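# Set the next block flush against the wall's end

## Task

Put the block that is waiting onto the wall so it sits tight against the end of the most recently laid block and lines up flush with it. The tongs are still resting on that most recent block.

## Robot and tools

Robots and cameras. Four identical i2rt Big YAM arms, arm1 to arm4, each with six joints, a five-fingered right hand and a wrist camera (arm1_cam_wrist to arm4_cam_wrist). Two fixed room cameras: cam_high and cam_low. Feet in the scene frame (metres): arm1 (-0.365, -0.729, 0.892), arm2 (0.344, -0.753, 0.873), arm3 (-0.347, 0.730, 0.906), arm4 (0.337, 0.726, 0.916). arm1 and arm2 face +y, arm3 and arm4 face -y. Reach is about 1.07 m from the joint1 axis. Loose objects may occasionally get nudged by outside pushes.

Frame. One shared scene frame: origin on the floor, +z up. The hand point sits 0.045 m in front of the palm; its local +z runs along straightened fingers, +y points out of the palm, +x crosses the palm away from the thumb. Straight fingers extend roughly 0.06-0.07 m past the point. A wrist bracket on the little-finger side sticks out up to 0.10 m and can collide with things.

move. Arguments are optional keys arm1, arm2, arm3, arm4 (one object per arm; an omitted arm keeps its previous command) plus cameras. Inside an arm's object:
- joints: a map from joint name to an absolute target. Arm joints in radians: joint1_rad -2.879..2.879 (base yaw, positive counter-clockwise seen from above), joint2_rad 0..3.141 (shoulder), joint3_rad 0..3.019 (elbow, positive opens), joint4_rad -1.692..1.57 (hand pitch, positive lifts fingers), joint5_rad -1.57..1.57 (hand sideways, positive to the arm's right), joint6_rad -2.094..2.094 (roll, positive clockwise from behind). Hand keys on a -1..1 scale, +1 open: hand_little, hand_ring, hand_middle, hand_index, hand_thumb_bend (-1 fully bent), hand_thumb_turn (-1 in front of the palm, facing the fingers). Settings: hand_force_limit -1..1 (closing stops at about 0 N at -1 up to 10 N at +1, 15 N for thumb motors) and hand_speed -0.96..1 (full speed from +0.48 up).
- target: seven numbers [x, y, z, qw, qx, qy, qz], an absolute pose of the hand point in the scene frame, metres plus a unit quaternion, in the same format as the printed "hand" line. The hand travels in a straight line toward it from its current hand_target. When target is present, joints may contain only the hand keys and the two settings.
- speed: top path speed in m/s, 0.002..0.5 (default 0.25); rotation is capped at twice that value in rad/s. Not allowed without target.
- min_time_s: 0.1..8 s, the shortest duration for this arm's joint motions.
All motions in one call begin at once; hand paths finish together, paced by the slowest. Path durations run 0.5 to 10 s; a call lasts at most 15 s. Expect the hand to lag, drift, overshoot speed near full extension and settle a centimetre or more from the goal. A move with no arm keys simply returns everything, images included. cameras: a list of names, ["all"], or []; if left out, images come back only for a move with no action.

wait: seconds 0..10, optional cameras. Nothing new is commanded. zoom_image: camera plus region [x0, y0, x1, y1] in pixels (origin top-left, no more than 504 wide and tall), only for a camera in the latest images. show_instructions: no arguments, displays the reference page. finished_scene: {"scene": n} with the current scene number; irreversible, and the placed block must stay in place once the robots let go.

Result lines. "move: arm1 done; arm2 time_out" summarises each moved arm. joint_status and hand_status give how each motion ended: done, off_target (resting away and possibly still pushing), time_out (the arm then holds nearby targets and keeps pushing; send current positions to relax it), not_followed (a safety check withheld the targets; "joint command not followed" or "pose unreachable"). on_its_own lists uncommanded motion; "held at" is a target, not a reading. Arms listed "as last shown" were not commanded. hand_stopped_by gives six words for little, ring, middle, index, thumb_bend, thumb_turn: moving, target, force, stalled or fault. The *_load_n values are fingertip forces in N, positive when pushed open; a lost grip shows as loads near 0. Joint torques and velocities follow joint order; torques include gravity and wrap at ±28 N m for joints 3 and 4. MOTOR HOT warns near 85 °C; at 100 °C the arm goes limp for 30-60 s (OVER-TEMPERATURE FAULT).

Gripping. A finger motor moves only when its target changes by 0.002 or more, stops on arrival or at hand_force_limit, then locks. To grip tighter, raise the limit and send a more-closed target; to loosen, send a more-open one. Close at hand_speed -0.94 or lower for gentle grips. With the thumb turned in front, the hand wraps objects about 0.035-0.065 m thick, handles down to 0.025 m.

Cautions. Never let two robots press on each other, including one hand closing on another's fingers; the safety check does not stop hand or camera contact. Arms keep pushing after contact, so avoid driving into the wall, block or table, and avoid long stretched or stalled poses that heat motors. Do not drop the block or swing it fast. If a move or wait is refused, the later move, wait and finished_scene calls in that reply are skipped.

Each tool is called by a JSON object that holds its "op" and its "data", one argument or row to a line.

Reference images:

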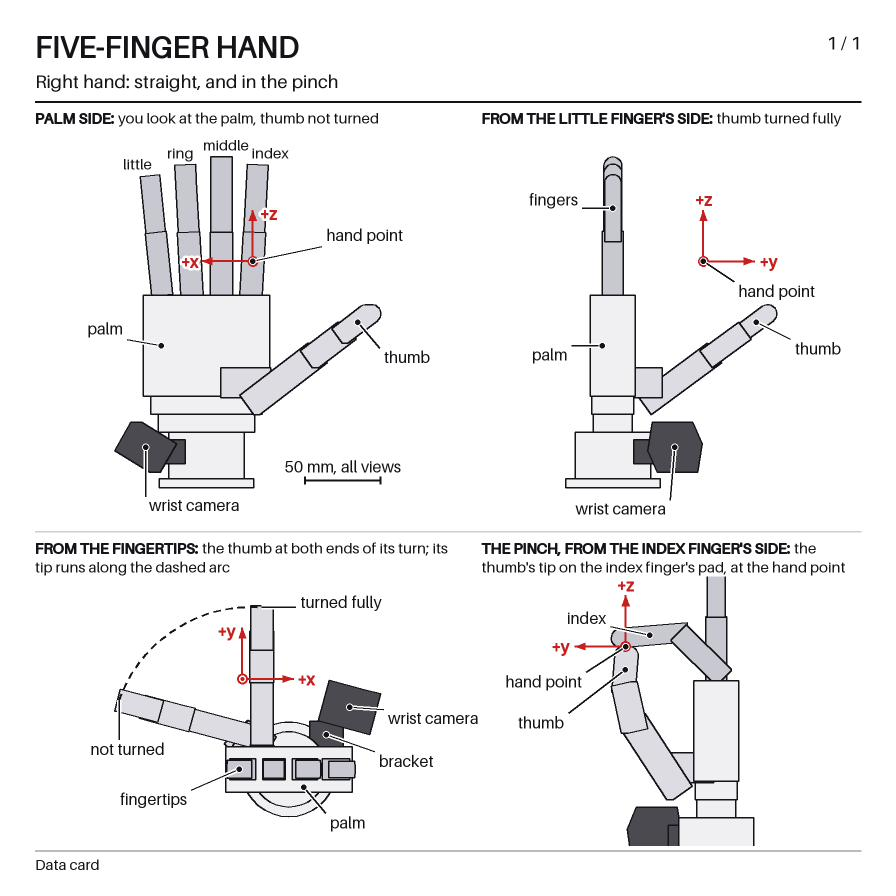

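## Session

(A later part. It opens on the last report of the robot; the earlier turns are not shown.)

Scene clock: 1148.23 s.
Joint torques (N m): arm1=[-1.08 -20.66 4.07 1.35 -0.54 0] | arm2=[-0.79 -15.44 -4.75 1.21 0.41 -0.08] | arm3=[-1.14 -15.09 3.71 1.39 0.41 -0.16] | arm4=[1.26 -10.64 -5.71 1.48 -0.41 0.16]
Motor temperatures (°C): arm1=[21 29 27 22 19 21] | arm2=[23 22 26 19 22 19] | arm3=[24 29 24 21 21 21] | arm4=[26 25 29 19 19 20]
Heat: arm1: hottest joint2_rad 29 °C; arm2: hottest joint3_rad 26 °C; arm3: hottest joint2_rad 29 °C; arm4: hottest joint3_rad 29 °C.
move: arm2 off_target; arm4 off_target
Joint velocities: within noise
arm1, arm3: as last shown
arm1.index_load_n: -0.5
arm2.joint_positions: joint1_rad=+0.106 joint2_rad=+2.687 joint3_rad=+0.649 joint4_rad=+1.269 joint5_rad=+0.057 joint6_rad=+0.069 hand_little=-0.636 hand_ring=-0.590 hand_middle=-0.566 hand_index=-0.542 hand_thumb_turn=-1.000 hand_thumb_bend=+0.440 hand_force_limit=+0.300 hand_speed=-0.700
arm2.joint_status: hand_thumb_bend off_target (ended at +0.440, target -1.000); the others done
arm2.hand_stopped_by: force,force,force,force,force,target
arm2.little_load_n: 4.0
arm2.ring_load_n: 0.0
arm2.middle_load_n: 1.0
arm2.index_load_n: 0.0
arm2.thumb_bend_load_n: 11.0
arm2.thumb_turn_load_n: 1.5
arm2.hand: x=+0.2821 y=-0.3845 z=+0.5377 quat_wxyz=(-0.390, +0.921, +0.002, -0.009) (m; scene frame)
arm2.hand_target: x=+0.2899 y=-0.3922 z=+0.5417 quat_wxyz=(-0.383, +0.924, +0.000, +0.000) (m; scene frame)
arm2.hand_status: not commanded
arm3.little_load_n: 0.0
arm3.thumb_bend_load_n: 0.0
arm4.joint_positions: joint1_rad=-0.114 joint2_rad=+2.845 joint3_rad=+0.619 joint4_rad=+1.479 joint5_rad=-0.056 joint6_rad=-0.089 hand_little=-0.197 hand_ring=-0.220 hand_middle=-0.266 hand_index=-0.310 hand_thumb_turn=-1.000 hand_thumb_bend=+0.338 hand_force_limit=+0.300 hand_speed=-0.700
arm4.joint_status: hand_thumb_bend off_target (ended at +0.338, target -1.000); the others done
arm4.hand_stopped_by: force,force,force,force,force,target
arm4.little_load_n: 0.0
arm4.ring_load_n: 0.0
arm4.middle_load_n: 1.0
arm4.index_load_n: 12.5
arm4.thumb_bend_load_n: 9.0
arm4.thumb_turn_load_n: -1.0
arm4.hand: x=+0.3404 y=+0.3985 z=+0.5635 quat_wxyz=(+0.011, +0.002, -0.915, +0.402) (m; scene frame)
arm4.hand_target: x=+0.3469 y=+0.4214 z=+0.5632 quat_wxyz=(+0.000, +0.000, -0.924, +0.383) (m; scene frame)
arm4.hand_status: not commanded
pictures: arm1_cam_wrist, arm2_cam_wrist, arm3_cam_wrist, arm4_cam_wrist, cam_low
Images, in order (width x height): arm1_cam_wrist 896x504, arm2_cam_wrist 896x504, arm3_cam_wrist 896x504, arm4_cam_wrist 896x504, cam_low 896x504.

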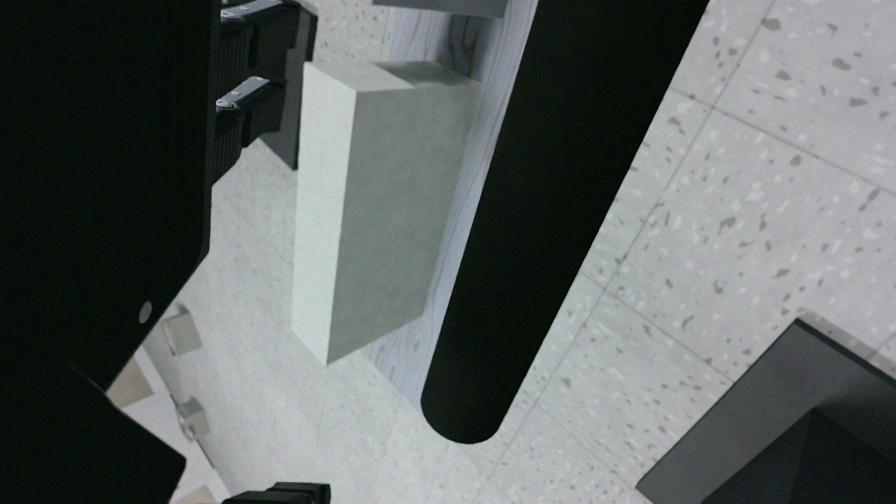

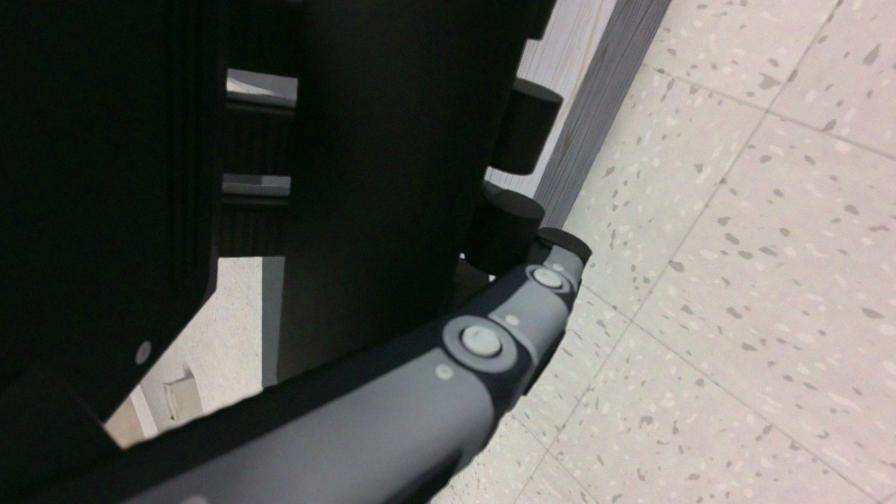

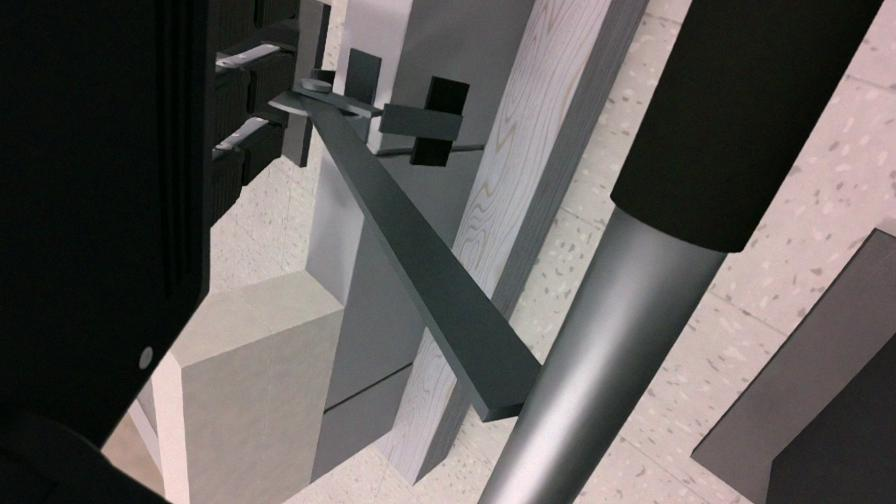

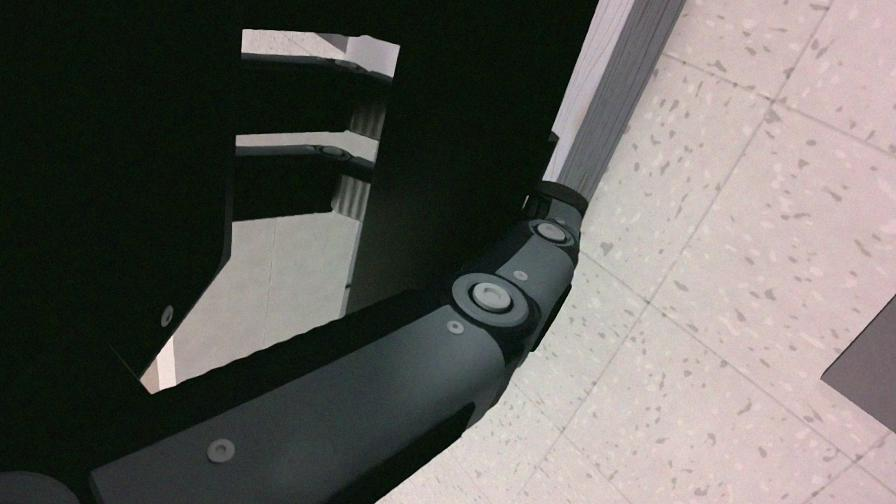

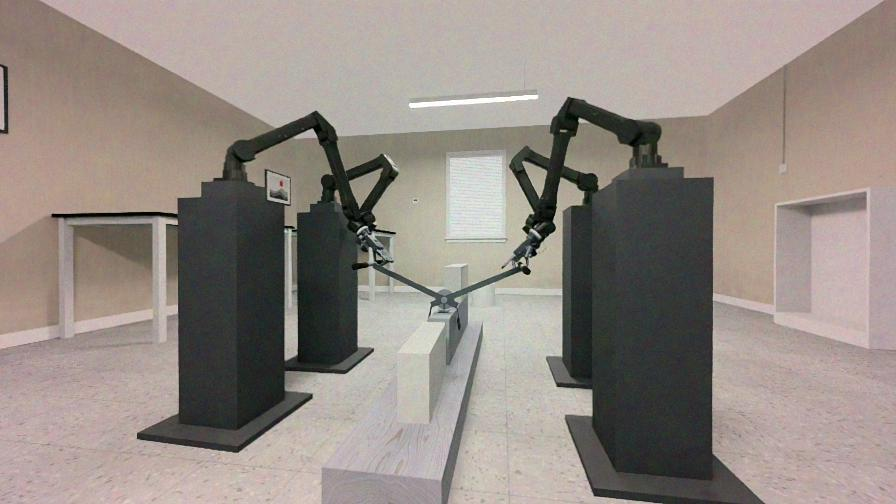

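{"op": "move", "data": {
  "arm4": {"joints": {"hand_thumb_bend": 1, "hand_speed": -0.3}}
}}

{"op": "move", "data": {
  "arm4": {"joints": {"hand_thumb_turn": 1, "hand_little": 1, "hand_ring": 1, "hand_middle": 1, "hand_index": 1, "hand_speed": -0.6}},
  "cameras": ["arm4_cam_wrist", "arm3_cam_wrist"]
}}

{"op": "move", "data": {
  "arm4": {"target": [0.347, 0.435, 0.560, 0, 0, 0.9239, -0.3827], "speed": 0.05},
  "cameras": ["arm4_cam_wrist", "arm3_cam_wrist"]
}}

Scene clock: 1164.77 s.
Joint torques (N m): arm1=[-0.97 -20.54 4.04 1.36 -0.55 -0.03] | arm2=[-0.67 -15.56 -4.75 1.24 0.4 -0.07] | arm3=[-1.14 -15.15 3.71 1.39 0.41 -0.16] | arm4=[1.55 -10.87 -5.76 1.44 -0.43 0.11]
Motor temperatures (°C): arm1=[21 29 27 22 19 21] | arm2=[23 23 26 19 22 19] | arm3=[24 29 23 21 21 21] | arm4=[26 25 30 19 19 20]
Heat: arm1: hottest joint2_rad 29 °C; arm2: hottest joint3_rad 26 °C; arm3: hottest joint2_rad 29 °C; arm4: hottest joint3_rad 30 °C.
move: arm4 done
Joint velocities: within noise
arm1, arm2, arm3: as last shown
arm2.middle_load_n: 0.5
arm2.thumb_bend_load_n: 10.5
arm2.thumb_turn_load_n: 1.0
arm4.joint_positions: joint1_rad=-0.114 joint2_rad=+2.845 joint3_rad=+0.619 joint4_rad=+1.479 joint5_rad=-0.056 joint6_rad=-0.089 hand_little=-0.197 hand_ring=-0.220 hand_middle=-0.266 hand_index=-0.310 hand_thumb_turn=-1.000 hand_thumb_bend=+1.000 hand_force_limit=+0.300 hand_speed=-0.300
arm4.joint_status: all done
arm4.hand_stopped_by: force,force,force,force,target,target
arm4.little_load_n: 0.0
arm4.ring_load_n: 0.0
arm4.middle_load_n: 0.0
arm4.index_load_n: 7.5
arm4.thumb_bend_load_n: 0.0
arm4.thumb_turn_load_n: 0.0
arm4.hand: x=+0.3404 y=+0.3985 z=+0.5635 quat_wxyz=(+0.011, +0.002, -0.915, +0.402) (m; scene frame)
arm4.hand_target: x=+0.3469 y=+0.4214 z=+0.5632 quat_wxyz=(+0.000, +0.000, -0.924, +0.383) (m; scene frame)
arm4.hand_status: not commanded
pictures: none

Scene clock: 1167.83 s.
Joint torques (N m): arm1=[-0.91 -20.48 4.04 1.42 -0.53 -0.03] | arm2=[-0.85 -15.5 -4.49 1.26 0.18 -0.07] | arm3=[-1.14 -15.09 3.69 1.37 0.41 -0.16] | arm4=[0.91 -11.05 -5.64 1.35 -0.06 0.18]
Motor temperatures (°C): arm1=[21 29 27 22 19 21] | arm2=[23 23 26 19 22 19] | arm3=[24 29 23 21 21 21] | arm4=[26 25 30 19 19 20]
Heat: arm1: hottest joint2_rad 29 °C; arm2: hottest joint3_rad 26 °C; arm3: hottest joint2_rad 29 °C; arm4: hottest joint3_rad 30 °C.
move: arm4 done
Joint velocities: within noise
arm1.joint_positions: joint1_rad=-1.074 joint2_rad=+2.538 joint3_rad=+1.329 joint4_rad=+0.057 joint5_rad=-0.670 joint6_rad=-0.907 hand_little=+1.000 hand_ring=+1.000 hand_middle=+1.000 hand_index=+1.000 hand_thumb_turn=+1.000 hand_thumb_bend=+1.000 hand_force_limit=+0.000 hand_speed=-0.800
arm1.joint_status: not commanded
arm1.hand_stopped_by: target,target,target,target,target,target
arm1.little_load_n: -0.5
arm1.ring_load_n: 0.0
arm1.middle_load_n: 0.0
arm1.index_load_n: 0.0
arm1.thumb_bend_load_n: 0.0
arm1.thumb_turn_load_n: 0.0
arm1.hand: x=+0.0707 y=-0.3786 z=+0.5764 quat_wxyz=(-0.377, +0.926, -0.007, -0.013) (m; scene frame)
arm1.hand_target: x=+0.0707 y=-0.3786 z=+0.5764 quat_wxyz=(-0.377, +0.926, -0.007, -0.013) (m; scene frame)
arm1.hand_status: not commanded
arm2: as last shown
arm2.joint_positions: joint1_rad=+0.106 joint2_rad=+2.686 joint3_rad=+0.646 joint4_rad=+1.266 joint5_rad=+0.063 joint6_rad=+0.068 hand_little=-0.636 hand_ring=-0.590 hand_middle=-0.566 hand_index=-0.542 hand_thumb_turn=-1.000 hand_thumb_bend=+0.440 hand_force_limit=+0.300 hand_speed=-0.700
arm2.little_load_n: 1.0
arm2.middle_load_n: 1.0
arm2.hand: x=+0.2836 y=-0.3867 z=+0.5374 quat_wxyz=(-0.387, +0.922, +0.001, -0.006) (m; scene frame)
arm2.hand_target: x=+0.2898 y=-0.3920 z=+0.5417 quat_wxyz=(-0.383, +0.924, +0.000, +0.000) (m; scene frame)
arm3.joint_positions: joint1_rad=+1.034 joint2_rad=+2.514 joint3_rad=+1.322 joint4_rad=+0.101 joint5_rad=+0.650 joint6_rad=+0.817 hand_little=+1.000 hand_ring=+1.000 hand_middle=+1.000 hand_index=+1.000 hand_thumb_turn=+1.000 hand_thumb_bend=+1.000 hand_force_limit=+0.000 hand_speed=-0.800
arm3.joint_status: not commanded
arm3.hand_stopped_by: target,target,target,target,target,target
arm3.little_load_n: 0.0
arm3.ring_load_n: 0.0
arm3.middle_load_n: 0.0
arm3.index_load_n: 0.0
arm3.thumb_bend_load_n: 0.0
arm3.thumb_turn_load_n: 0.0
arm3.hand: x=+0.1343 y=+0.3398 z=+0.6019 quat_wxyz=(+0.011, +0.002, -0.926, +0.377) (m; scene frame)
arm3.hand_target: x=+0.1343 y=+0.3398 z=+0.6019 quat_wxyz=(+0.011, +0.002, -0.926, +0.377) (m; scene frame)
arm3.hand_status: not commanded
arm4.joint_positions: joint1_rad=-0.114 joint2_rad=+2.847 joint3_rad=+0.617 joint4_rad=+1.479 joint5_rad=-0.067 joint6_rad=-0.089 hand_little=+1.000 hand_ring=+1.000 hand_middle=+1.000 hand_index=+1.000 hand_thumb_turn=+1.000 hand_thumb_bend=+1.000 hand_force_limit=+0.300 hand_speed=-0.600
arm4.joint_status: all done
arm4.hand_stopped_by: target,target,target,target,target,target
arm4.little_load_n: 0.0
arm4.ring_load_n: 0.0
arm4.middle_load_n: 0.0
arm4.index_load_n: 0.0
arm4.thumb_bend_load_n: 0.5
arm4.thumb_turn_load_n: 0.0
arm4.hand: x=+0.3426 y=+0.4005 z=+0.5634 quat_wxyz=(+0.006, +0.004, -0.916, +0.401) (m; scene frame)
arm4.hand_target: x=+0.3469 y=+0.4216 z=+0.5632 quat_wxyz=(+0.000, +0.000, -0.924, +0.382) (m; scene frame)
arm4.hand_status: not commanded
pictures: arm3_cam_wrist, arm4_cam_wrist
Images, in order (width x height): arm3_cam_wrist 896x504, arm4_cam_wrist 896x504.

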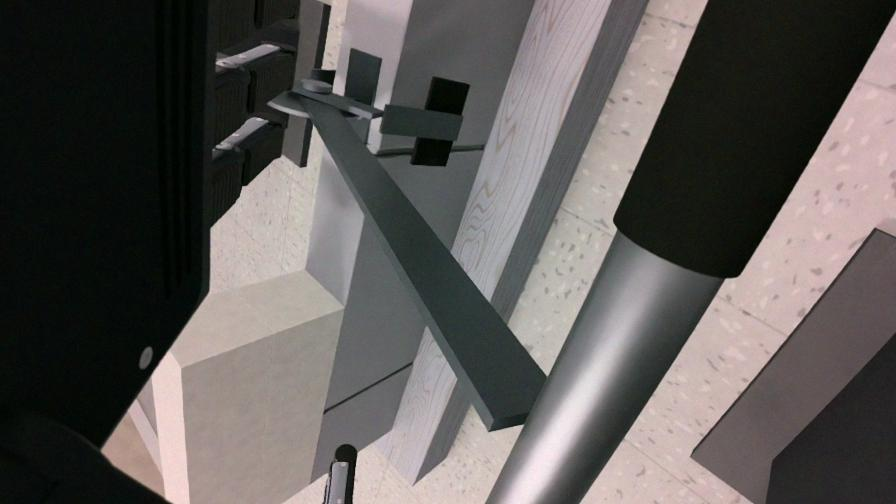

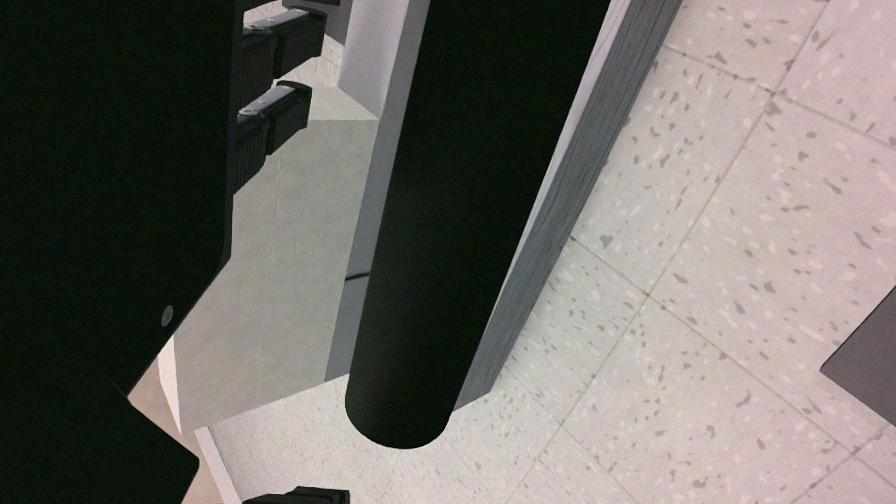

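Scene clock: 1168.97 s.
Joint torques (N m): arm1=[-1.08 -20.37 3.99 1.52 -0.53 -0.01] | arm2=[-0.67 -15.44 -4.49 1.29 0.18 -0.07] | arm3=[-1.2 -15.09 3.71 1.39 0.41 -0.16] | arm4=[0.67 -10.05 -5.87 1.99 -0.09 0.1]
Motor temperatures (°C): arm1=[21 29 27 22 19 21] | arm2=[23 23 26 19 22 19] | arm3=[24 29 23 21 21 21] | arm4=[26 25 30 19 19 20]
Heat: arm1: hottest joint2_rad 29 °C; arm2: hottest joint3_rad 26 °C; arm3: hottest joint2_rad 29 °C; arm4: hottest joint3_rad 30 °C.
move: arm4 off_target
Joint velocities: within noise
arm1, arm2, arm3: as last shown
arm1.little_load_n: 0.0
arm1.thumb_turn_load_n: -0.5
arm2.little_load_n: 1.5
arm3.ring_load_n: -0.5
arm3.middle_load_n: 0.5
arm4.joint_positions: joint1_rad=-0.114 joint2_rad=+2.880 joint3_rad=+0.608 joint4_rad=+1.511 joint5_rad=-0.071 joint6_rad=-0.089 hand_little=+1.000 hand_ring=+1.000 hand_middle=+1.000 hand_index=+1.000 hand_thumb_turn=+1.000 hand_thumb_bend=+1.000 hand_force_limit=+0.300 hand_speed=-0.600
arm4.joint_status: not commanded
arm4.hand_stopped_by: target,target,target,target,target,target
arm4.little_load_n: 0.0
arm4.ring_load_n: 0.0
arm4.middle_load_n: 0.0
arm4.index_load_n: 0.0
arm4.thumb_bend_load_n: 0.0
arm4.thumb_turn_load_n: 0.0
arm4.hand: x=+0.3448 y=+0.4144 z=+0.5591 quat_wxyz=(+0.004, +0.004, -0.918, +0.396) (m; scene frame)
arm4.hand_target: x=+0.3471 y=+0.4347 z=+0.5601 quat_wxyz=(+0.000, +0.000, -0.924, +0.382) (m; scene frame)
arm4.hand_status: off_target (0.021 m and 1.8 deg from the pose sent, 0.035 m and 2.4 deg at the start)
pictures: arm3_cam_wrist, arm4_cam_wrist
Images, in order (width x height): arm3_cam_wrist 896x504, arm4_cam_wrist 896x504.

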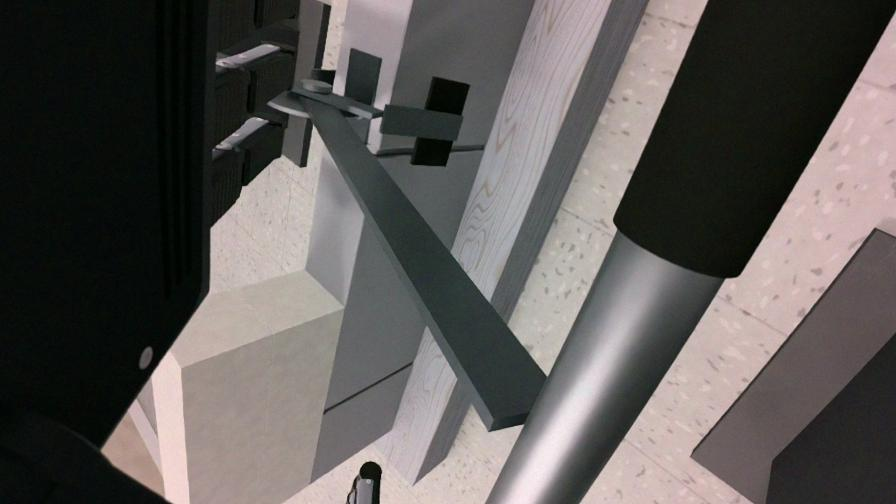

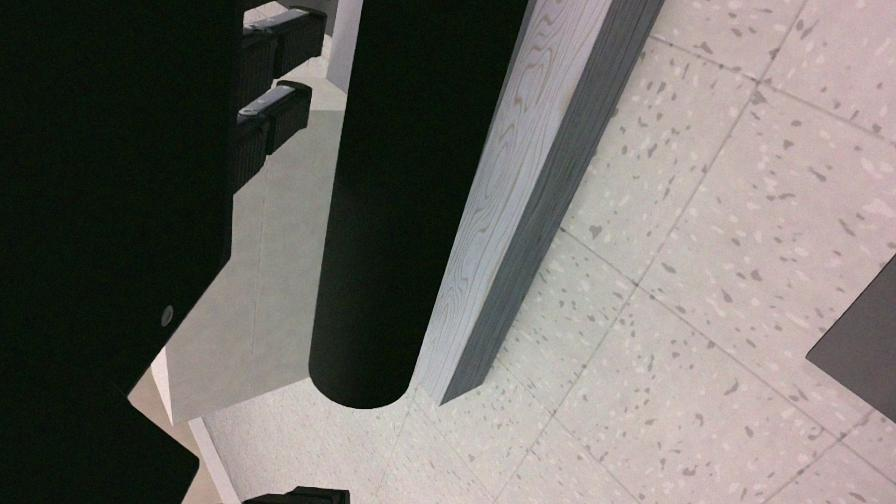

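{"op": "move", "data": {
  "arm4": {"target": [0.330, 0.438, 0.557, 0, 0, 0.9239, -0.3827], "speed": 0.05}
}}

{"op": "move", "data": {
  "arm4": {"joints": {"hand_thumb_turn": -1, "hand_speed": -0.4}},
  "cameras": ["arm4_cam_wrist"]
}}

{"op": "move", "data": {
  "arm4": {"joints": {"hand_little": -1, "hand_ring": -1, "hand_middle": -1, "hand_index": -1, "hand_speed": -0.75, "hand_force_limit": 0.2}},
  "cameras": ["arm4_cam_wrist"]
}}

Scene clock: 1181.63 s.
Joint torques (N m): arm1=[-1.14 -20.25 4.12 1.35 -0.53 -0.01] | arm2=[-0.62 -15.33 -4.51 1.31 0.18 -0.07] | arm3=[-1.2 -15.09 3.7 1.39 0.41 -0.16] | arm4=[-2.32 -9.58 -5.56 1.92 -0.12 -0.14]
Motor temperatures (°C): arm1=[21 29 27 22 19 21] | arm2=[23 23 26 19 22 19] | arm3=[24 29 23 21 21 21] | arm4=[26 25 30 19 19 20]
Heat: arm1: hottest joint2_rad 29 °C; arm2: hottest joint3_rad 26 °C; arm3: hottest joint2_rad 29 °C; arm4: hottest joint3_rad 30 °C.
move: arm4 off_target
Joint velocities: within noise
arm1, arm2, arm3: as last shown
arm1.thumb_turn_load_n: 0.0
arm2.little_load_n: 1.0
arm3.ring_load_n: 0.0
arm3.middle_load_n: 0.0
arm4.joint_positions: joint1_rad=-0.164 joint2_rad=+2.880 joint3_rad=+0.609 joint4_rad=+1.511 joint5_rad=-0.128 joint6_rad=-0.125 hand_little=+1.000 hand_ring=+1.000 hand_middle=+1.000 hand_index=+1.000 hand_thumb_turn=+1.000 hand_thumb_bend=+1.000 hand_force_limit=+0.300 hand_speed=-0.600
arm4.joint_status: not commanded
arm4.hand_stopped_by: target,target,target,target,target,target
arm4.little_load_n: 0.0
arm4.ring_load_n: 0.0
arm4.middle_load_n: 0.0
arm4.index_load_n: 0.0
arm4.thumb_bend_load_n: 0.0
arm4.thumb_turn_load_n: -0.5
arm4.hand: x=+0.3380 y=+0.4147 z=+0.5600 quat_wxyz=(-0.005, +0.009, -0.917, +0.399) (m; scene frame)
arm4.hand_target: x=+0.3313 y=+0.4375 z=+0.5573 quat_wxyz=(+0.000, +0.000, -0.924, +0.382) (m; scene frame)
arm4.hand_status: off_target (0.025 m and 2.4 deg from the pose sent, 0.028 m and 1.8 deg at the start)
pictures: none

Scene clock: 1183.83 s.
Joint torques (N m): arm1=[-1.03 -20.78 4.14 1.36 -0.55 -0.04] | arm2=[-0.73 -15.56 -4.53 1.32 0.18 -0.08] | arm3=[-1.2 -15.09 3.71 1.39 0.41 -0.16] | arm4=[-1.49 -9.88 -5.55 1.95 -0.11 -0.09]
Motor temperatures (°C): arm1=[21 29 27 22 19 21] | arm2=[23 22 26 19 22 19] | arm3=[24 29 23 21 21 21] | arm4=[26 25 30 19 19 20]
Heat: arm1: hottest joint2_rad 29 °C; arm2: hottest joint3_rad 26 °C; arm3: hottest joint2_rad 29 °C; arm4: hottest joint3_rad 30 °C.
move: arm4 done
Joint velocities: within noise
arm1, arm2, arm3: as last shown
arm1.thumb_turn_load_n: -0.5
arm2.thumb_bend_load_n: 11.0
arm3.ring_load_n: 0.5
arm4.joint_positions: joint1_rad=-0.164 joint2_rad=+2.880 joint3_rad=+0.609 joint4_rad=+1.511 joint5_rad=-0.129 joint6_rad=-0.127 hand_little=+1.000 hand_ring=+1.000 hand_middle=+1.000 hand_index=+1.000 hand_thumb_turn=-1.000 hand_thumb_bend=+1.000 hand_force_limit=+0.300 hand_speed=-0.400
arm4.joint_status: all done
arm4.hand_stopped_by: target,target,target,target,target,target
arm4.little_load_n: 0.0
arm4.ring_load_n: 0.0
arm4.middle_load_n: 0.0
arm4.index_load_n: 0.0
arm4.thumb_bend_load_n: 0.0
arm4.thumb_turn_load_n: 0.0
arm4.hand: x=+0.3379 y=+0.4147 z=+0.5600 quat_wxyz=(-0.005, +0.010, -0.917, +0.399) (m; scene frame)
arm4.hand_target: x=+0.3314 y=+0.4375 z=+0.5573 quat_wxyz=(+0.000, +0.000, -0.924, +0.382) (m; scene frame)
arm4.hand_status: not commanded
pictures: arm4_cam_wrist
Images, in order (width x height): arm4_cam_wrist 896x504.

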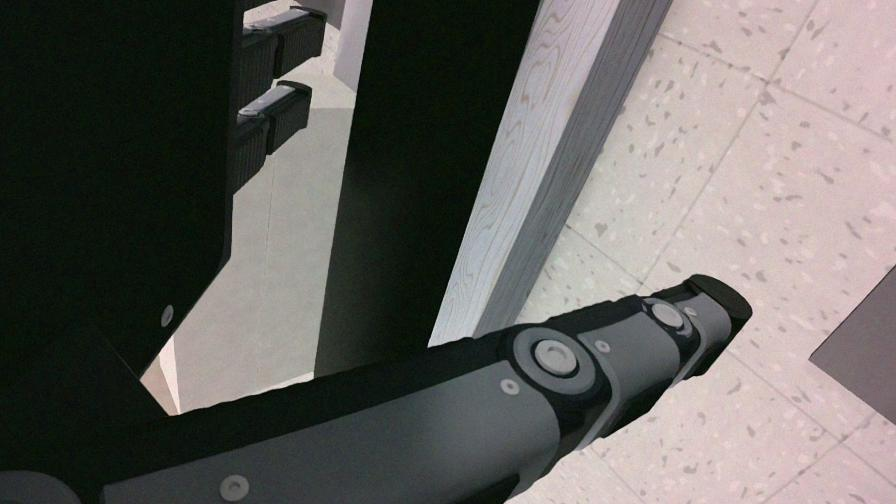

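Scene clock: 1187.00 s.
Joint torques (N m): arm1=[-1.44 -20.6 4.12 1.39 -0.55 -0.04] | arm2=[-0.38 -15.38 -4.46 1.32 0.07 -0.05] | arm3=[-1.2 -15.09 3.7 1.37 0.41 -0.16] | arm4=[0.56 -9.76 -6.11 1.7 -0.29 -0.05]
Motor temperatures (°C): arm1=[21 29 27 22 19 21] | arm2=[23 22 26 19 22 19] | arm3=[24 29 23 21 21 21] | arm4=[26 25 30 19 19 20]
Heat: arm1: hottest joint2_rad 29 °C; arm2: hottest joint3_rad 26 °C; arm3: hottest joint2_rad 29 °C; arm4: hottest joint3_rad 30 °C.
move: arm4 off_target
Joint velocities: within noise
arm1, arm2, arm3: as last shown
arm1.thumb_turn_load_n: 0.0
arm2.joint_positions: joint1_rad=+0.102 joint2_rad=+2.686 joint3_rad=+0.646 joint4_rad=+1.266 joint5_rad=+0.066 joint6_rad=+0.066 hand_little=-0.636 hand_ring=-0.590 hand_middle=-0.566 hand_index=-0.542 hand_thumb_turn=-1.000 hand_thumb_bend=+0.440 hand_force_limit=+0.300 hand_speed=-0.700
arm2.little_load_n: 2.0
arm2.thumb_bend_load_n: 10.5
arm2.thumb_turn_load_n: 1.5
arm2.hand: x=+0.2857 y=-0.3862 z=+0.5374 quat_wxyz=(-0.387, +0.922, +0.000, -0.004) (m; scene frame)
arm2.hand_target: x=+0.2898 y=-0.3919 z=+0.5418 quat_wxyz=(-0.383, +0.924, +0.000, +0.000) (m; scene frame)
arm3.ring_load_n: 0.0
arm3.thumb_turn_load_n: -0.5
arm4.joint_positions: joint1_rad=-0.191 joint2_rad=+2.880 joint3_rad=+0.616 joint4_rad=+1.516 joint5_rad=-0.124 joint6_rad=-0.132 hand_little=-0.127 hand_ring=-0.151 hand_middle=-0.195 hand_index=-0.242 hand_thumb_turn=-1.000 hand_thumb_bend=+1.000 hand_force_limit=+0.200 hand_speed=-0.750
arm4.joint_status: hand_little off_target (ended at -0.127, target -1.000); hand_ring off_target (ended at -0.151, target -1.000); hand_middle off_target (ended at -0.195, target -1.000); hand_index off_target (ended at -0.242, target -1.000); the others done
arm4.hand_stopped_by: force,force,force,force,target,target
arm4.little_load_n: 0.0
arm4.ring_load_n: 0.0
arm4.middle_load_n: 0.0
arm4.index_load_n: 5.0
arm4.thumb_bend_load_n: 0.0
arm4.thumb_turn_load_n: 0.0
arm4.hand: x=+0.3275 y=+0.4103 z=+0.5598 quat_wxyz=(+0.004, -0.001, -0.915, +0.404) (m; scene frame)
arm4.hand_target: x=+0.3314 y=+0.4375 z=+0.5574 quat_wxyz=(+0.000, +0.000, -0.924, +0.382) (m; scene frame)
arm4.hand_status: not commanded
pictures: arm4_cam_wrist
Images, in order (width x height): arm4_cam_wrist 896x504.

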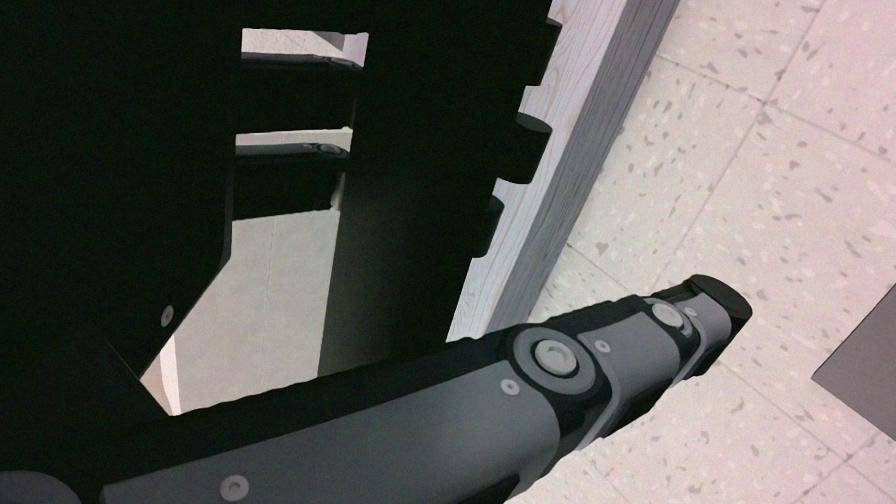

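{"op": "move", "data": {
  "arm4": {"joints": {"hand_thumb_bend": -1, "hand_little": -0.98, "hand_ring": -0.98, "hand_middle": -0.98, "hand_index": -0.98, "hand_speed": -0.7, "hand_force_limit": 0.4}},
  "cameras": ["arm4_cam_wrist"]
}}

{"op": "move", "data": {
  "arm1": {"target": [0.086, -0.398, 0.542, 0.3827, -0.9239, 0, 0], "speed": 0.06},
  "arm3": {"target": [0.140, 0.385, 0.544, 0, 0, 0.9239, -0.3827], "speed": 0.06},
  "cameras": ["arm1_cam_wrist", "arm3_cam_wrist", "cam_high"]
}}

Scene clock: 1198.43 s.
Joint torques (N m): arm1=[-1.38 -20.31 4.19 1.44 -0.51 -0.04] | arm2=[-0.38 -15.44 -4.79 1.35 0.13 -0.04] | arm3=[-1.14 -15.15 3.71 1.39 0.41 -0.16] | arm4=[0.03 -10.05 -7.69 1.48 -0.11 -0.13]
Motor temperatures (°C): arm1=[21 29 27 22 19 21] | arm2=[23 22 26 19 22 19] | arm3=[24 29 23 21 21 21] | arm4=[26 25 30 19 19 20]
Heat: arm1: hottest joint2_rad 29 °C; arm2: hottest joint3_rad 26 °C; arm3: hottest joint2_rad 29 °C; arm4: hottest joint3_rad 30 °C.
move: arm4 off_target
Joint velocities: within noise
arm1, arm2, arm3: as last shown
arm1.little_load_n: 0.5
arm2.joint_positions: joint1_rad=+0.102 joint2_rad=+2.685 joint3_rad=+0.650 joint4_rad=+1.265 joint5_rad=+0.065 joint6_rad=+0.066 hand_little=-0.636 hand_ring=-0.590 hand_middle=-0.566 hand_index=-0.541 hand_thumb_turn=-1.000 hand_thumb_bend=+0.440 hand_force_limit=+0.300 hand_speed=-0.700
arm2.little_load_n: 0.0
arm2.index_load_n: 5.5
arm2.thumb_bend_load_n: 11.0
arm2.hand: x=+0.2851 y=-0.3839 z=+0.5374 quat_wxyz=(-0.389, +0.921, +0.000, -0.005) (m; scene frame)
arm4.joint_positions: joint1_rad=-0.194 joint2_rad=+2.886 joint3_rad=+0.641 joint4_rad=+1.519 joint5_rad=-0.129 joint6_rad=-0.122 hand_little=-0.870 hand_ring=-0.918 hand_middle=-0.957 hand_index=-0.266 hand_thumb_turn=-1.000 hand_thumb_bend=+0.440 hand_force_limit=+0.400 hand_speed=-0.700
arm4.joint_status: hand_little off_target (ended at -0.870, target -0.980); hand_ring off_target (ended at -0.918, target -0.980); hand_middle off_target (ended at -0.957, target -0.980); hand_index off_target (ended at -0.266, target -0.980); hand_thumb_bend off_target (ended at +0.440, target -1.000); the others done
arm4.hand_stopped_by: force,force,force,force,force,target
arm4.little_load_n: 0.0
arm4.ring_load_n: 7.0
arm4.middle_load_n: 9.0
arm4.index_load_n: 0.0
arm4.thumb_bend_load_n: 10.5
arm4.thumb_turn_load_n: 3.0
arm4.hand: x=+0.3262 y=+0.3994 z=+0.5567 quat_wxyz=(+0.003, -0.005, -0.910, +0.415) (m; scene frame)
arm4.hand_target: x=+0.3313 y=+0.4375 z=+0.5573 quat_wxyz=(+0.000, +0.000, -0.924, +0.382) (m; scene frame)
arm4.hand_status: not commanded
pictures: arm4_cam_wrist
Images, in order (width x height): arm4_cam_wrist 896x504.

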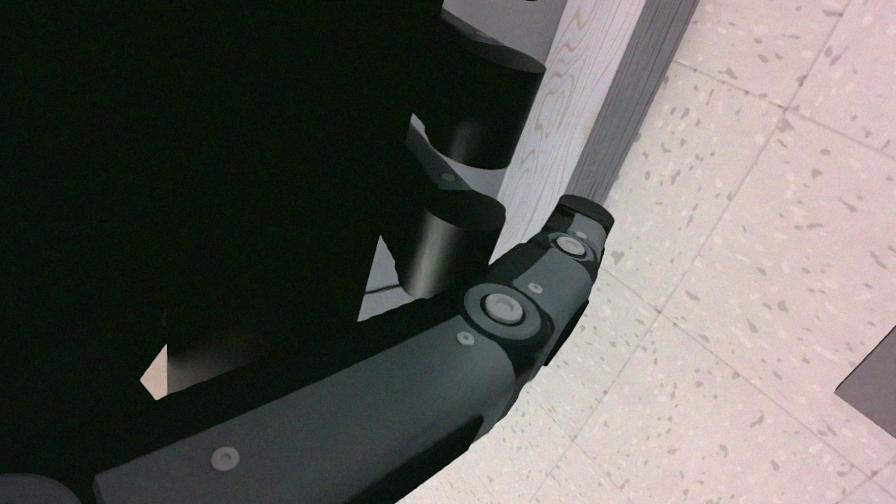

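Scene clock: 1200.30 s.
Joint torques (N m): arm1=[-1.96 -18.2 5.75 2.02 -0.62 -0.17] | arm2=[-0.62 -15.38 -4.81 1.35 0.15 -0.05] | arm3=[1.79 -12.45 3.71 1.42 0.18 -0.3] | arm4=[0.5 -9.99 -7.5 1.54 -0.11 -0.14]
Motor temperatures (°C): arm1=[21 29 27 22 19 21] | arm2=[23 22 26 19 22 19] | arm3=[24 29 23 21 21 21] | arm4=[26 25 30 19 19 20]
Heat: arm1: hottest joint2_rad 29 °C; arm2: hottest joint3_rad 26 °C; arm3: hottest joint2_rad 29 °C; arm4: hottest joint3_rad 30 °C.
move: arm1 off_target; arm3 off_target
Joint velocities: within noise
arm1.joint_positions: joint1_rad=-1.107 joint2_rad=+2.597 joint3_rad=+1.352 joint4_rad=+0.074 joint5_rad=-0.685 joint6_rad=-0.952 hand_little=+1.000 hand_ring=+1.000 hand_middle=+1.000 hand_index=+1.000 hand_thumb_turn=+1.000 hand_thumb_bend=+1.000 hand_force_limit=+0.000 hand_speed=-0.800
arm1.joint_status: not commanded
arm1.hand_stopped_by: target,target,target,target,target,target
arm1.little_load_n: -0.5
arm1.ring_load_n: 0.0
arm1.middle_load_n: 0.0
arm1.index_load_n: 0.0
arm1.thumb_bend_load_n: 0.0
arm1.thumb_turn_load_n: 0.0
arm1.hand: x=+0.0751 y=-0.3963 z=+0.5505 quat_wxyz=(-0.378, +0.926, -0.003, -0.010) (m; scene frame)
arm1.hand_target: x=+0.0856 y=-0.3982 z=+0.5424 quat_wxyz=(-0.383, +0.924, +0.000, +0.000) (m; scene frame)
arm1.hand_status: off_target (0.014 m and 1.4 deg from the pose sent, 0.042 m and 1.9 deg at the start)
arm2.joint_positions: joint1_rad=+0.102 joint2_rad=+2.685 joint3_rad=+0.650 joint4_rad=+1.265 joint5_rad=+0.065 joint6_rad=+0.066 hand_little=-0.636 hand_ring=-0.590 hand_middle=-0.566 hand_index=-0.541 hand_thumb_turn=-1.000 hand_thumb_bend=+0.440 hand_force_limit=+0.300 hand_speed=-0.700
arm2.joint_status: not commanded
arm2.hand_stopped_by: force,force,force,force,force,target
arm2.little_load_n: 0.0
arm2.ring_load_n: 0.0
arm2.middle_load_n: 1.0
arm2.index_load_n: 5.5
arm2.thumb_bend_load_n: 10.5
arm2.thumb_turn_load_n: 1.0
arm2.hand: x=+0.2851 y=-0.3839 z=+0.5374 quat_wxyz=(-0.389, +0.921, +0.000, -0.005) (m; scene frame)
arm2.hand_target: x=+0.2898 y=-0.3919 z=+0.5418 quat_wxyz=(-0.383, +0.924, +0.000, +0.000) (m; scene frame)
arm2.hand_status: not commanded
arm3.joint_positions: joint1_rad=+1.075 joint2_rad=+2.604 joint3_rad=+1.325 joint4_rad=+0.193 joint5_rad=+0.687 joint6_rad=+0.910 hand_little=+1.000 hand_ring=+1.000 hand_middle=+1.000 hand_index=+1.000 hand_thumb_turn=+1.000 hand_thumb_bend=+1.000 hand_force_limit=+0.000 hand_speed=-0.800
arm3.joint_status: not commanded
arm3.hand_stopped_by: target,target,target,target,target,target
arm3.little_load_n: 0.0
arm3.ring_load_n: 0.0
arm3.middle_load_n: 0.0
arm3.index_load_n: 0.0
arm3.thumb_bend_load_n: -0.5
arm3.thumb_turn_load_n: 0.0
arm3.hand: x=+0.1370 y=+0.3609 z=+0.5643 quat_wxyz=(-0.005, -0.028, -0.920, +0.391) (m; scene frame)
arm3.hand_target: x=+0.1388 y=+0.3847 z=+0.5451 quat_wxyz=(+0.000, +0.000, -0.924, +0.383) (m; scene frame)
arm3.hand_status: off_target (0.032 m and 3.4 deg from the pose sent, 0.074 m and 1.5 deg at the start)
arm4: as last shown
arm4.thumb_bend_load_n: 11.0
arm4.hand_target: x=+0.3313 y=+0.4375 z=+0.5574 quat_wxyz=(+0.000, +0.000, -0.924, +0.382) (m; scene frame)
pictures: arm1_cam_wrist, arm3_cam_wrist, cam_high
Images, in order (width x height): arm1_cam_wrist 896x504, arm3_cam_wrist 896x504, cam_high 896x504.

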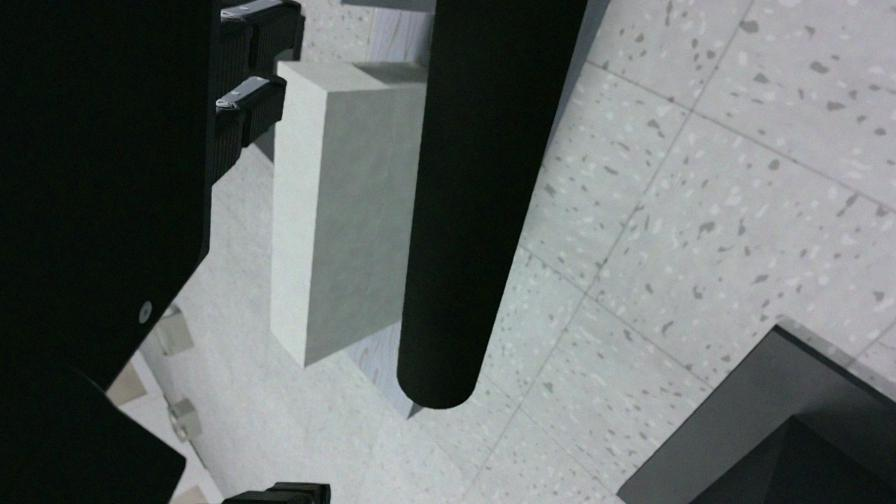

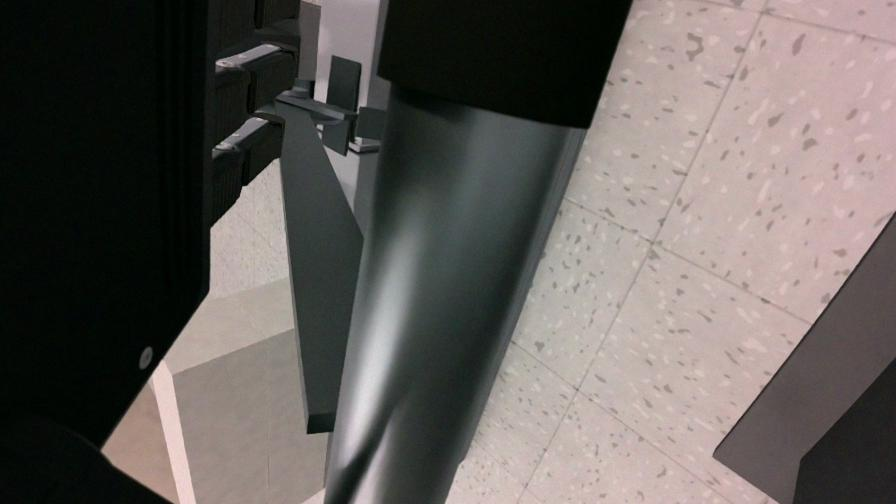

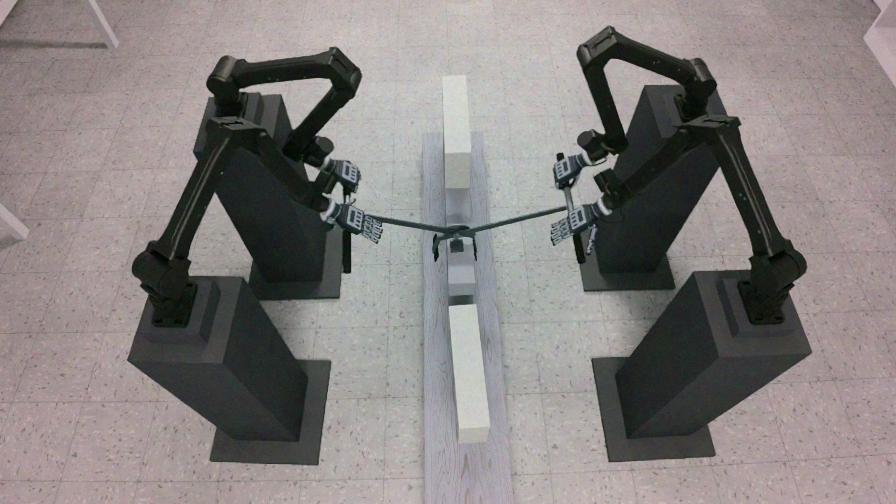

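{"op": "move", "data": {
  "arm3": {"target": [0.145, 0.345, 0.635, 0, 0, 0.9239, -0.3827], "speed": 0.08},
  "arm1": {"target": [0.086, -0.417, 0.524, 0.3827, -0.9239, 0, 0], "speed": 0.05},
  "cameras": ["arm1_cam_wrist", "arm3_cam_wrist"]
}}

{"op": "move", "data": {
  "arm3": {"target": [0.145, 0.378, 0.625, 0, 0, 0.9239, -0.3827], "speed": 0.08},
  "cameras": ["arm3_cam_wrist"]
}}

Scene clock: 1231.10 s.
Joint torques (N m): arm1=[-2.14 -18.55 5.48 2 -0.61 -0.17] | arm2=[-0.38 -15.5 -4.79 1.4 0.13 -0.04] | arm3=[-2.26 -15.79 3.67 1.09 0.31 -0.28] | arm4=[0.73 -10.52 -7.58 1.69 -0.1 -0.15]
Motor temperatures (°C): arm1=[21 29 27 22 19 21] | arm2=[23 22 26 19 22 19] | arm3=[24 29 23 21 21 21] | arm4=[26 24 31 19 19 20]
Heat: arm1: hottest joint2_rad 29 °C; arm2: hottest joint3_rad 26 °C; arm3: hottest joint2_rad 29 °C; arm4: hottest joint3_rad 31 °C.
move: arm1 off_target; arm3 done
Joint velocities: within noise
arm1.joint_positions: joint1_rad=-1.139 joint2_rad=+2.635 joint3_rad=+1.360 joint4_rad=+0.079 joint5_rad=-0.697 joint6_rad=-0.991 hand_little=+1.000 hand_ring=+1.000 hand_middle=+1.000 hand_index=+1.000 hand_thumb_turn=+1.000 hand_thumb_bend=+1.000 hand_force_limit=+0.000 hand_speed=-0.800
arm1.joint_status: not commanded
arm1.hand_stopped_by: target,target,target,target,target,target
arm1.little_load_n: 0.0
arm1.ring_load_n: 0.0
arm1.middle_load_n: 0.0
arm1.index_load_n: 0.0
arm1.thumb_bend_load_n: 0.0
arm1.thumb_turn_load_n: 0.0
arm1.hand: x=+0.0753 y=-0.4149 z=+0.5325 quat_wxyz=(-0.378, +0.926, -0.003, -0.011) (m; scene frame)
arm1.hand_target: x=+0.0856 y=-0.4171 z=+0.5244 quat_wxyz=(-0.383, +0.924, +0.000, +0.000) (m; scene frame)
arm1.hand_status: off_target (0.014 m and 1.4 deg from the pose sent, 0.035 m and 1.4 deg at the start)
arm2, arm4: as last shown
arm3.joint_positions: joint1_rad=+1.065 joint2_rad=+2.453 joint3_rad=+1.290 joint4_rad=+0.088 joint5_rad=+0.657 joint6_rad=+0.844 hand_little=+1.000 hand_ring=+1.000 hand_middle=+1.000 hand_index=+1.000 hand_thumb_turn=+1.000 hand_thumb_bend=+1.000 hand_force_limit=+0.000 hand_speed=-0.800
arm3.joint_status: not commanded
arm3.hand_stopped_by: target,target,target,target,target,target
arm3.little_load_n: 0.0
arm3.ring_load_n: 0.0
arm3.middle_load_n: -0.5
arm3.index_load_n: 0.0
arm3.thumb_bend_load_n: 0.0
arm3.thumb_turn_load_n: 0.0
arm3.hand: x=+0.1496 y=+0.3511 z=+0.6299 quat_wxyz=(-0.004, +0.000, -0.924, +0.384) (m; scene frame)
arm3.hand_target: x=+0.1451 y=+0.3451 z=+0.6348 quat_wxyz=(+0.000, +0.000, -0.924, +0.383) (m; scene frame)
arm3.hand_status: done (0.009 m and 0.5 deg from the pose sent, 0.073 m and 3.4 deg at the start)
arm4.thumb_turn_load_n: 3.5
pictures: arm1_cam_wrist, arm3_cam_wrist
Images, in order (width x height): arm1_cam_wrist 896x504, arm3_cam_wrist 896x504.

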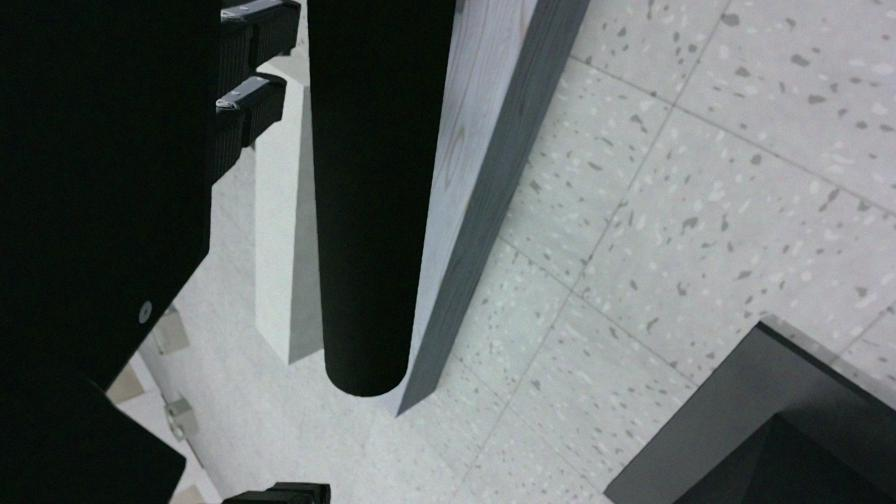

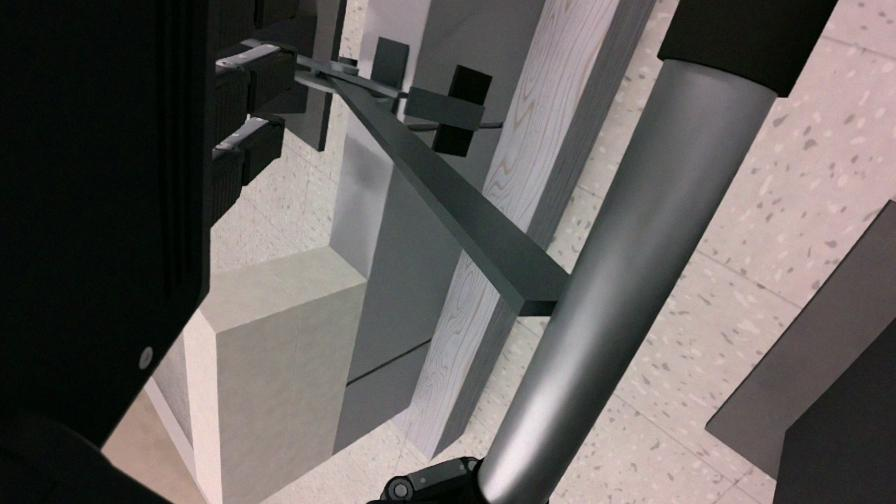

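Scene clock: 1232.53 s.
Joint torques (N m): arm1=[-2.02 -18.26 5.5 2.03 -0.64 -0.18] | arm2=[-0.38 -15.56 -4.79 1.4 0.14 -0.06] | arm3=[-0.15 -14.92 3.55 1.36 0.48 -0.06] | arm4=[0.56 -9.82 -7.58 1.66 -0.09 -0.12]
Motor temperatures (°C): arm1=[21 29 27 22 19 21] | arm2=[23 22 26 19 22 19] | arm3=[24 29 23 21 21 21] | arm4=[26 24 31 19 19 20]
Heat: arm1: hottest joint2_rad 29 °C; arm2: hottest joint3_rad 26 °C; arm3: hottest joint2_rad 29 °C; arm4: hottest joint3_rad 31 °C.
move: arm3 done
Joint velocities: within noise
arm1, arm2, arm4: as last shown
arm1.index_load_n: -0.5
arm1.thumb_turn_load_n: -0.5
arm1.hand: x=+0.0754 y=-0.4149 z=+0.5325 quat_wxyz=(-0.378, +0.926, -0.003, -0.011) (m; scene frame)
arm2.thumb_turn_load_n: 1.5
arm3.joint_positions: joint1_rad=+1.096 joint2_rad=+2.453 joint3_rad=+1.249 joint4_rad=+0.088 joint5_rad=+0.677 joint6_rad=+0.879 hand_little=+1.000 hand_ring=+1.000 hand_middle=+1.000 hand_index=+1.000 hand_thumb_turn=+1.000 hand_thumb_bend=+1.000 hand_force_limit=+0.000 hand_speed=-0.800
arm3.joint_status: not commanded
arm3.hand_stopped_by: target,target,target,target,target,target
arm3.little_load_n: 0.0
arm3.ring_load_n: 0.0
arm3.middle_load_n: -0.5
arm3.index_load_n: 0.0
arm3.thumb_bend_load_n: 0.0
arm3.thumb_turn_load_n: 0.0
arm3.hand: x=+0.1398 y=+0.3748 z=+0.6219 quat_wxyz=(+0.005, +0.002, -0.925, +0.381) (m; scene frame)
arm3.hand_target: x=+0.1450 y=+0.3781 z=+0.6249 quat_wxyz=(+0.000, +0.000, -0.924, +0.383) (m; scene frame)
arm3.hand_status: done (0.007 m and 0.7 deg from the pose sent, 0.028 m and 0.4 deg at the start)
arm4.thumb_turn_load_n: 3.0
pictures: arm3_cam_wrist
Images, in order (width x height): arm3_cam_wrist 896x504.

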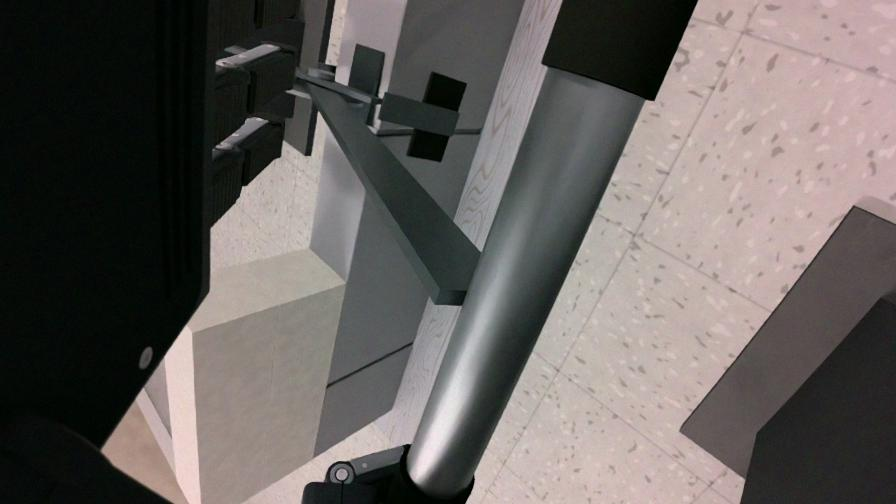

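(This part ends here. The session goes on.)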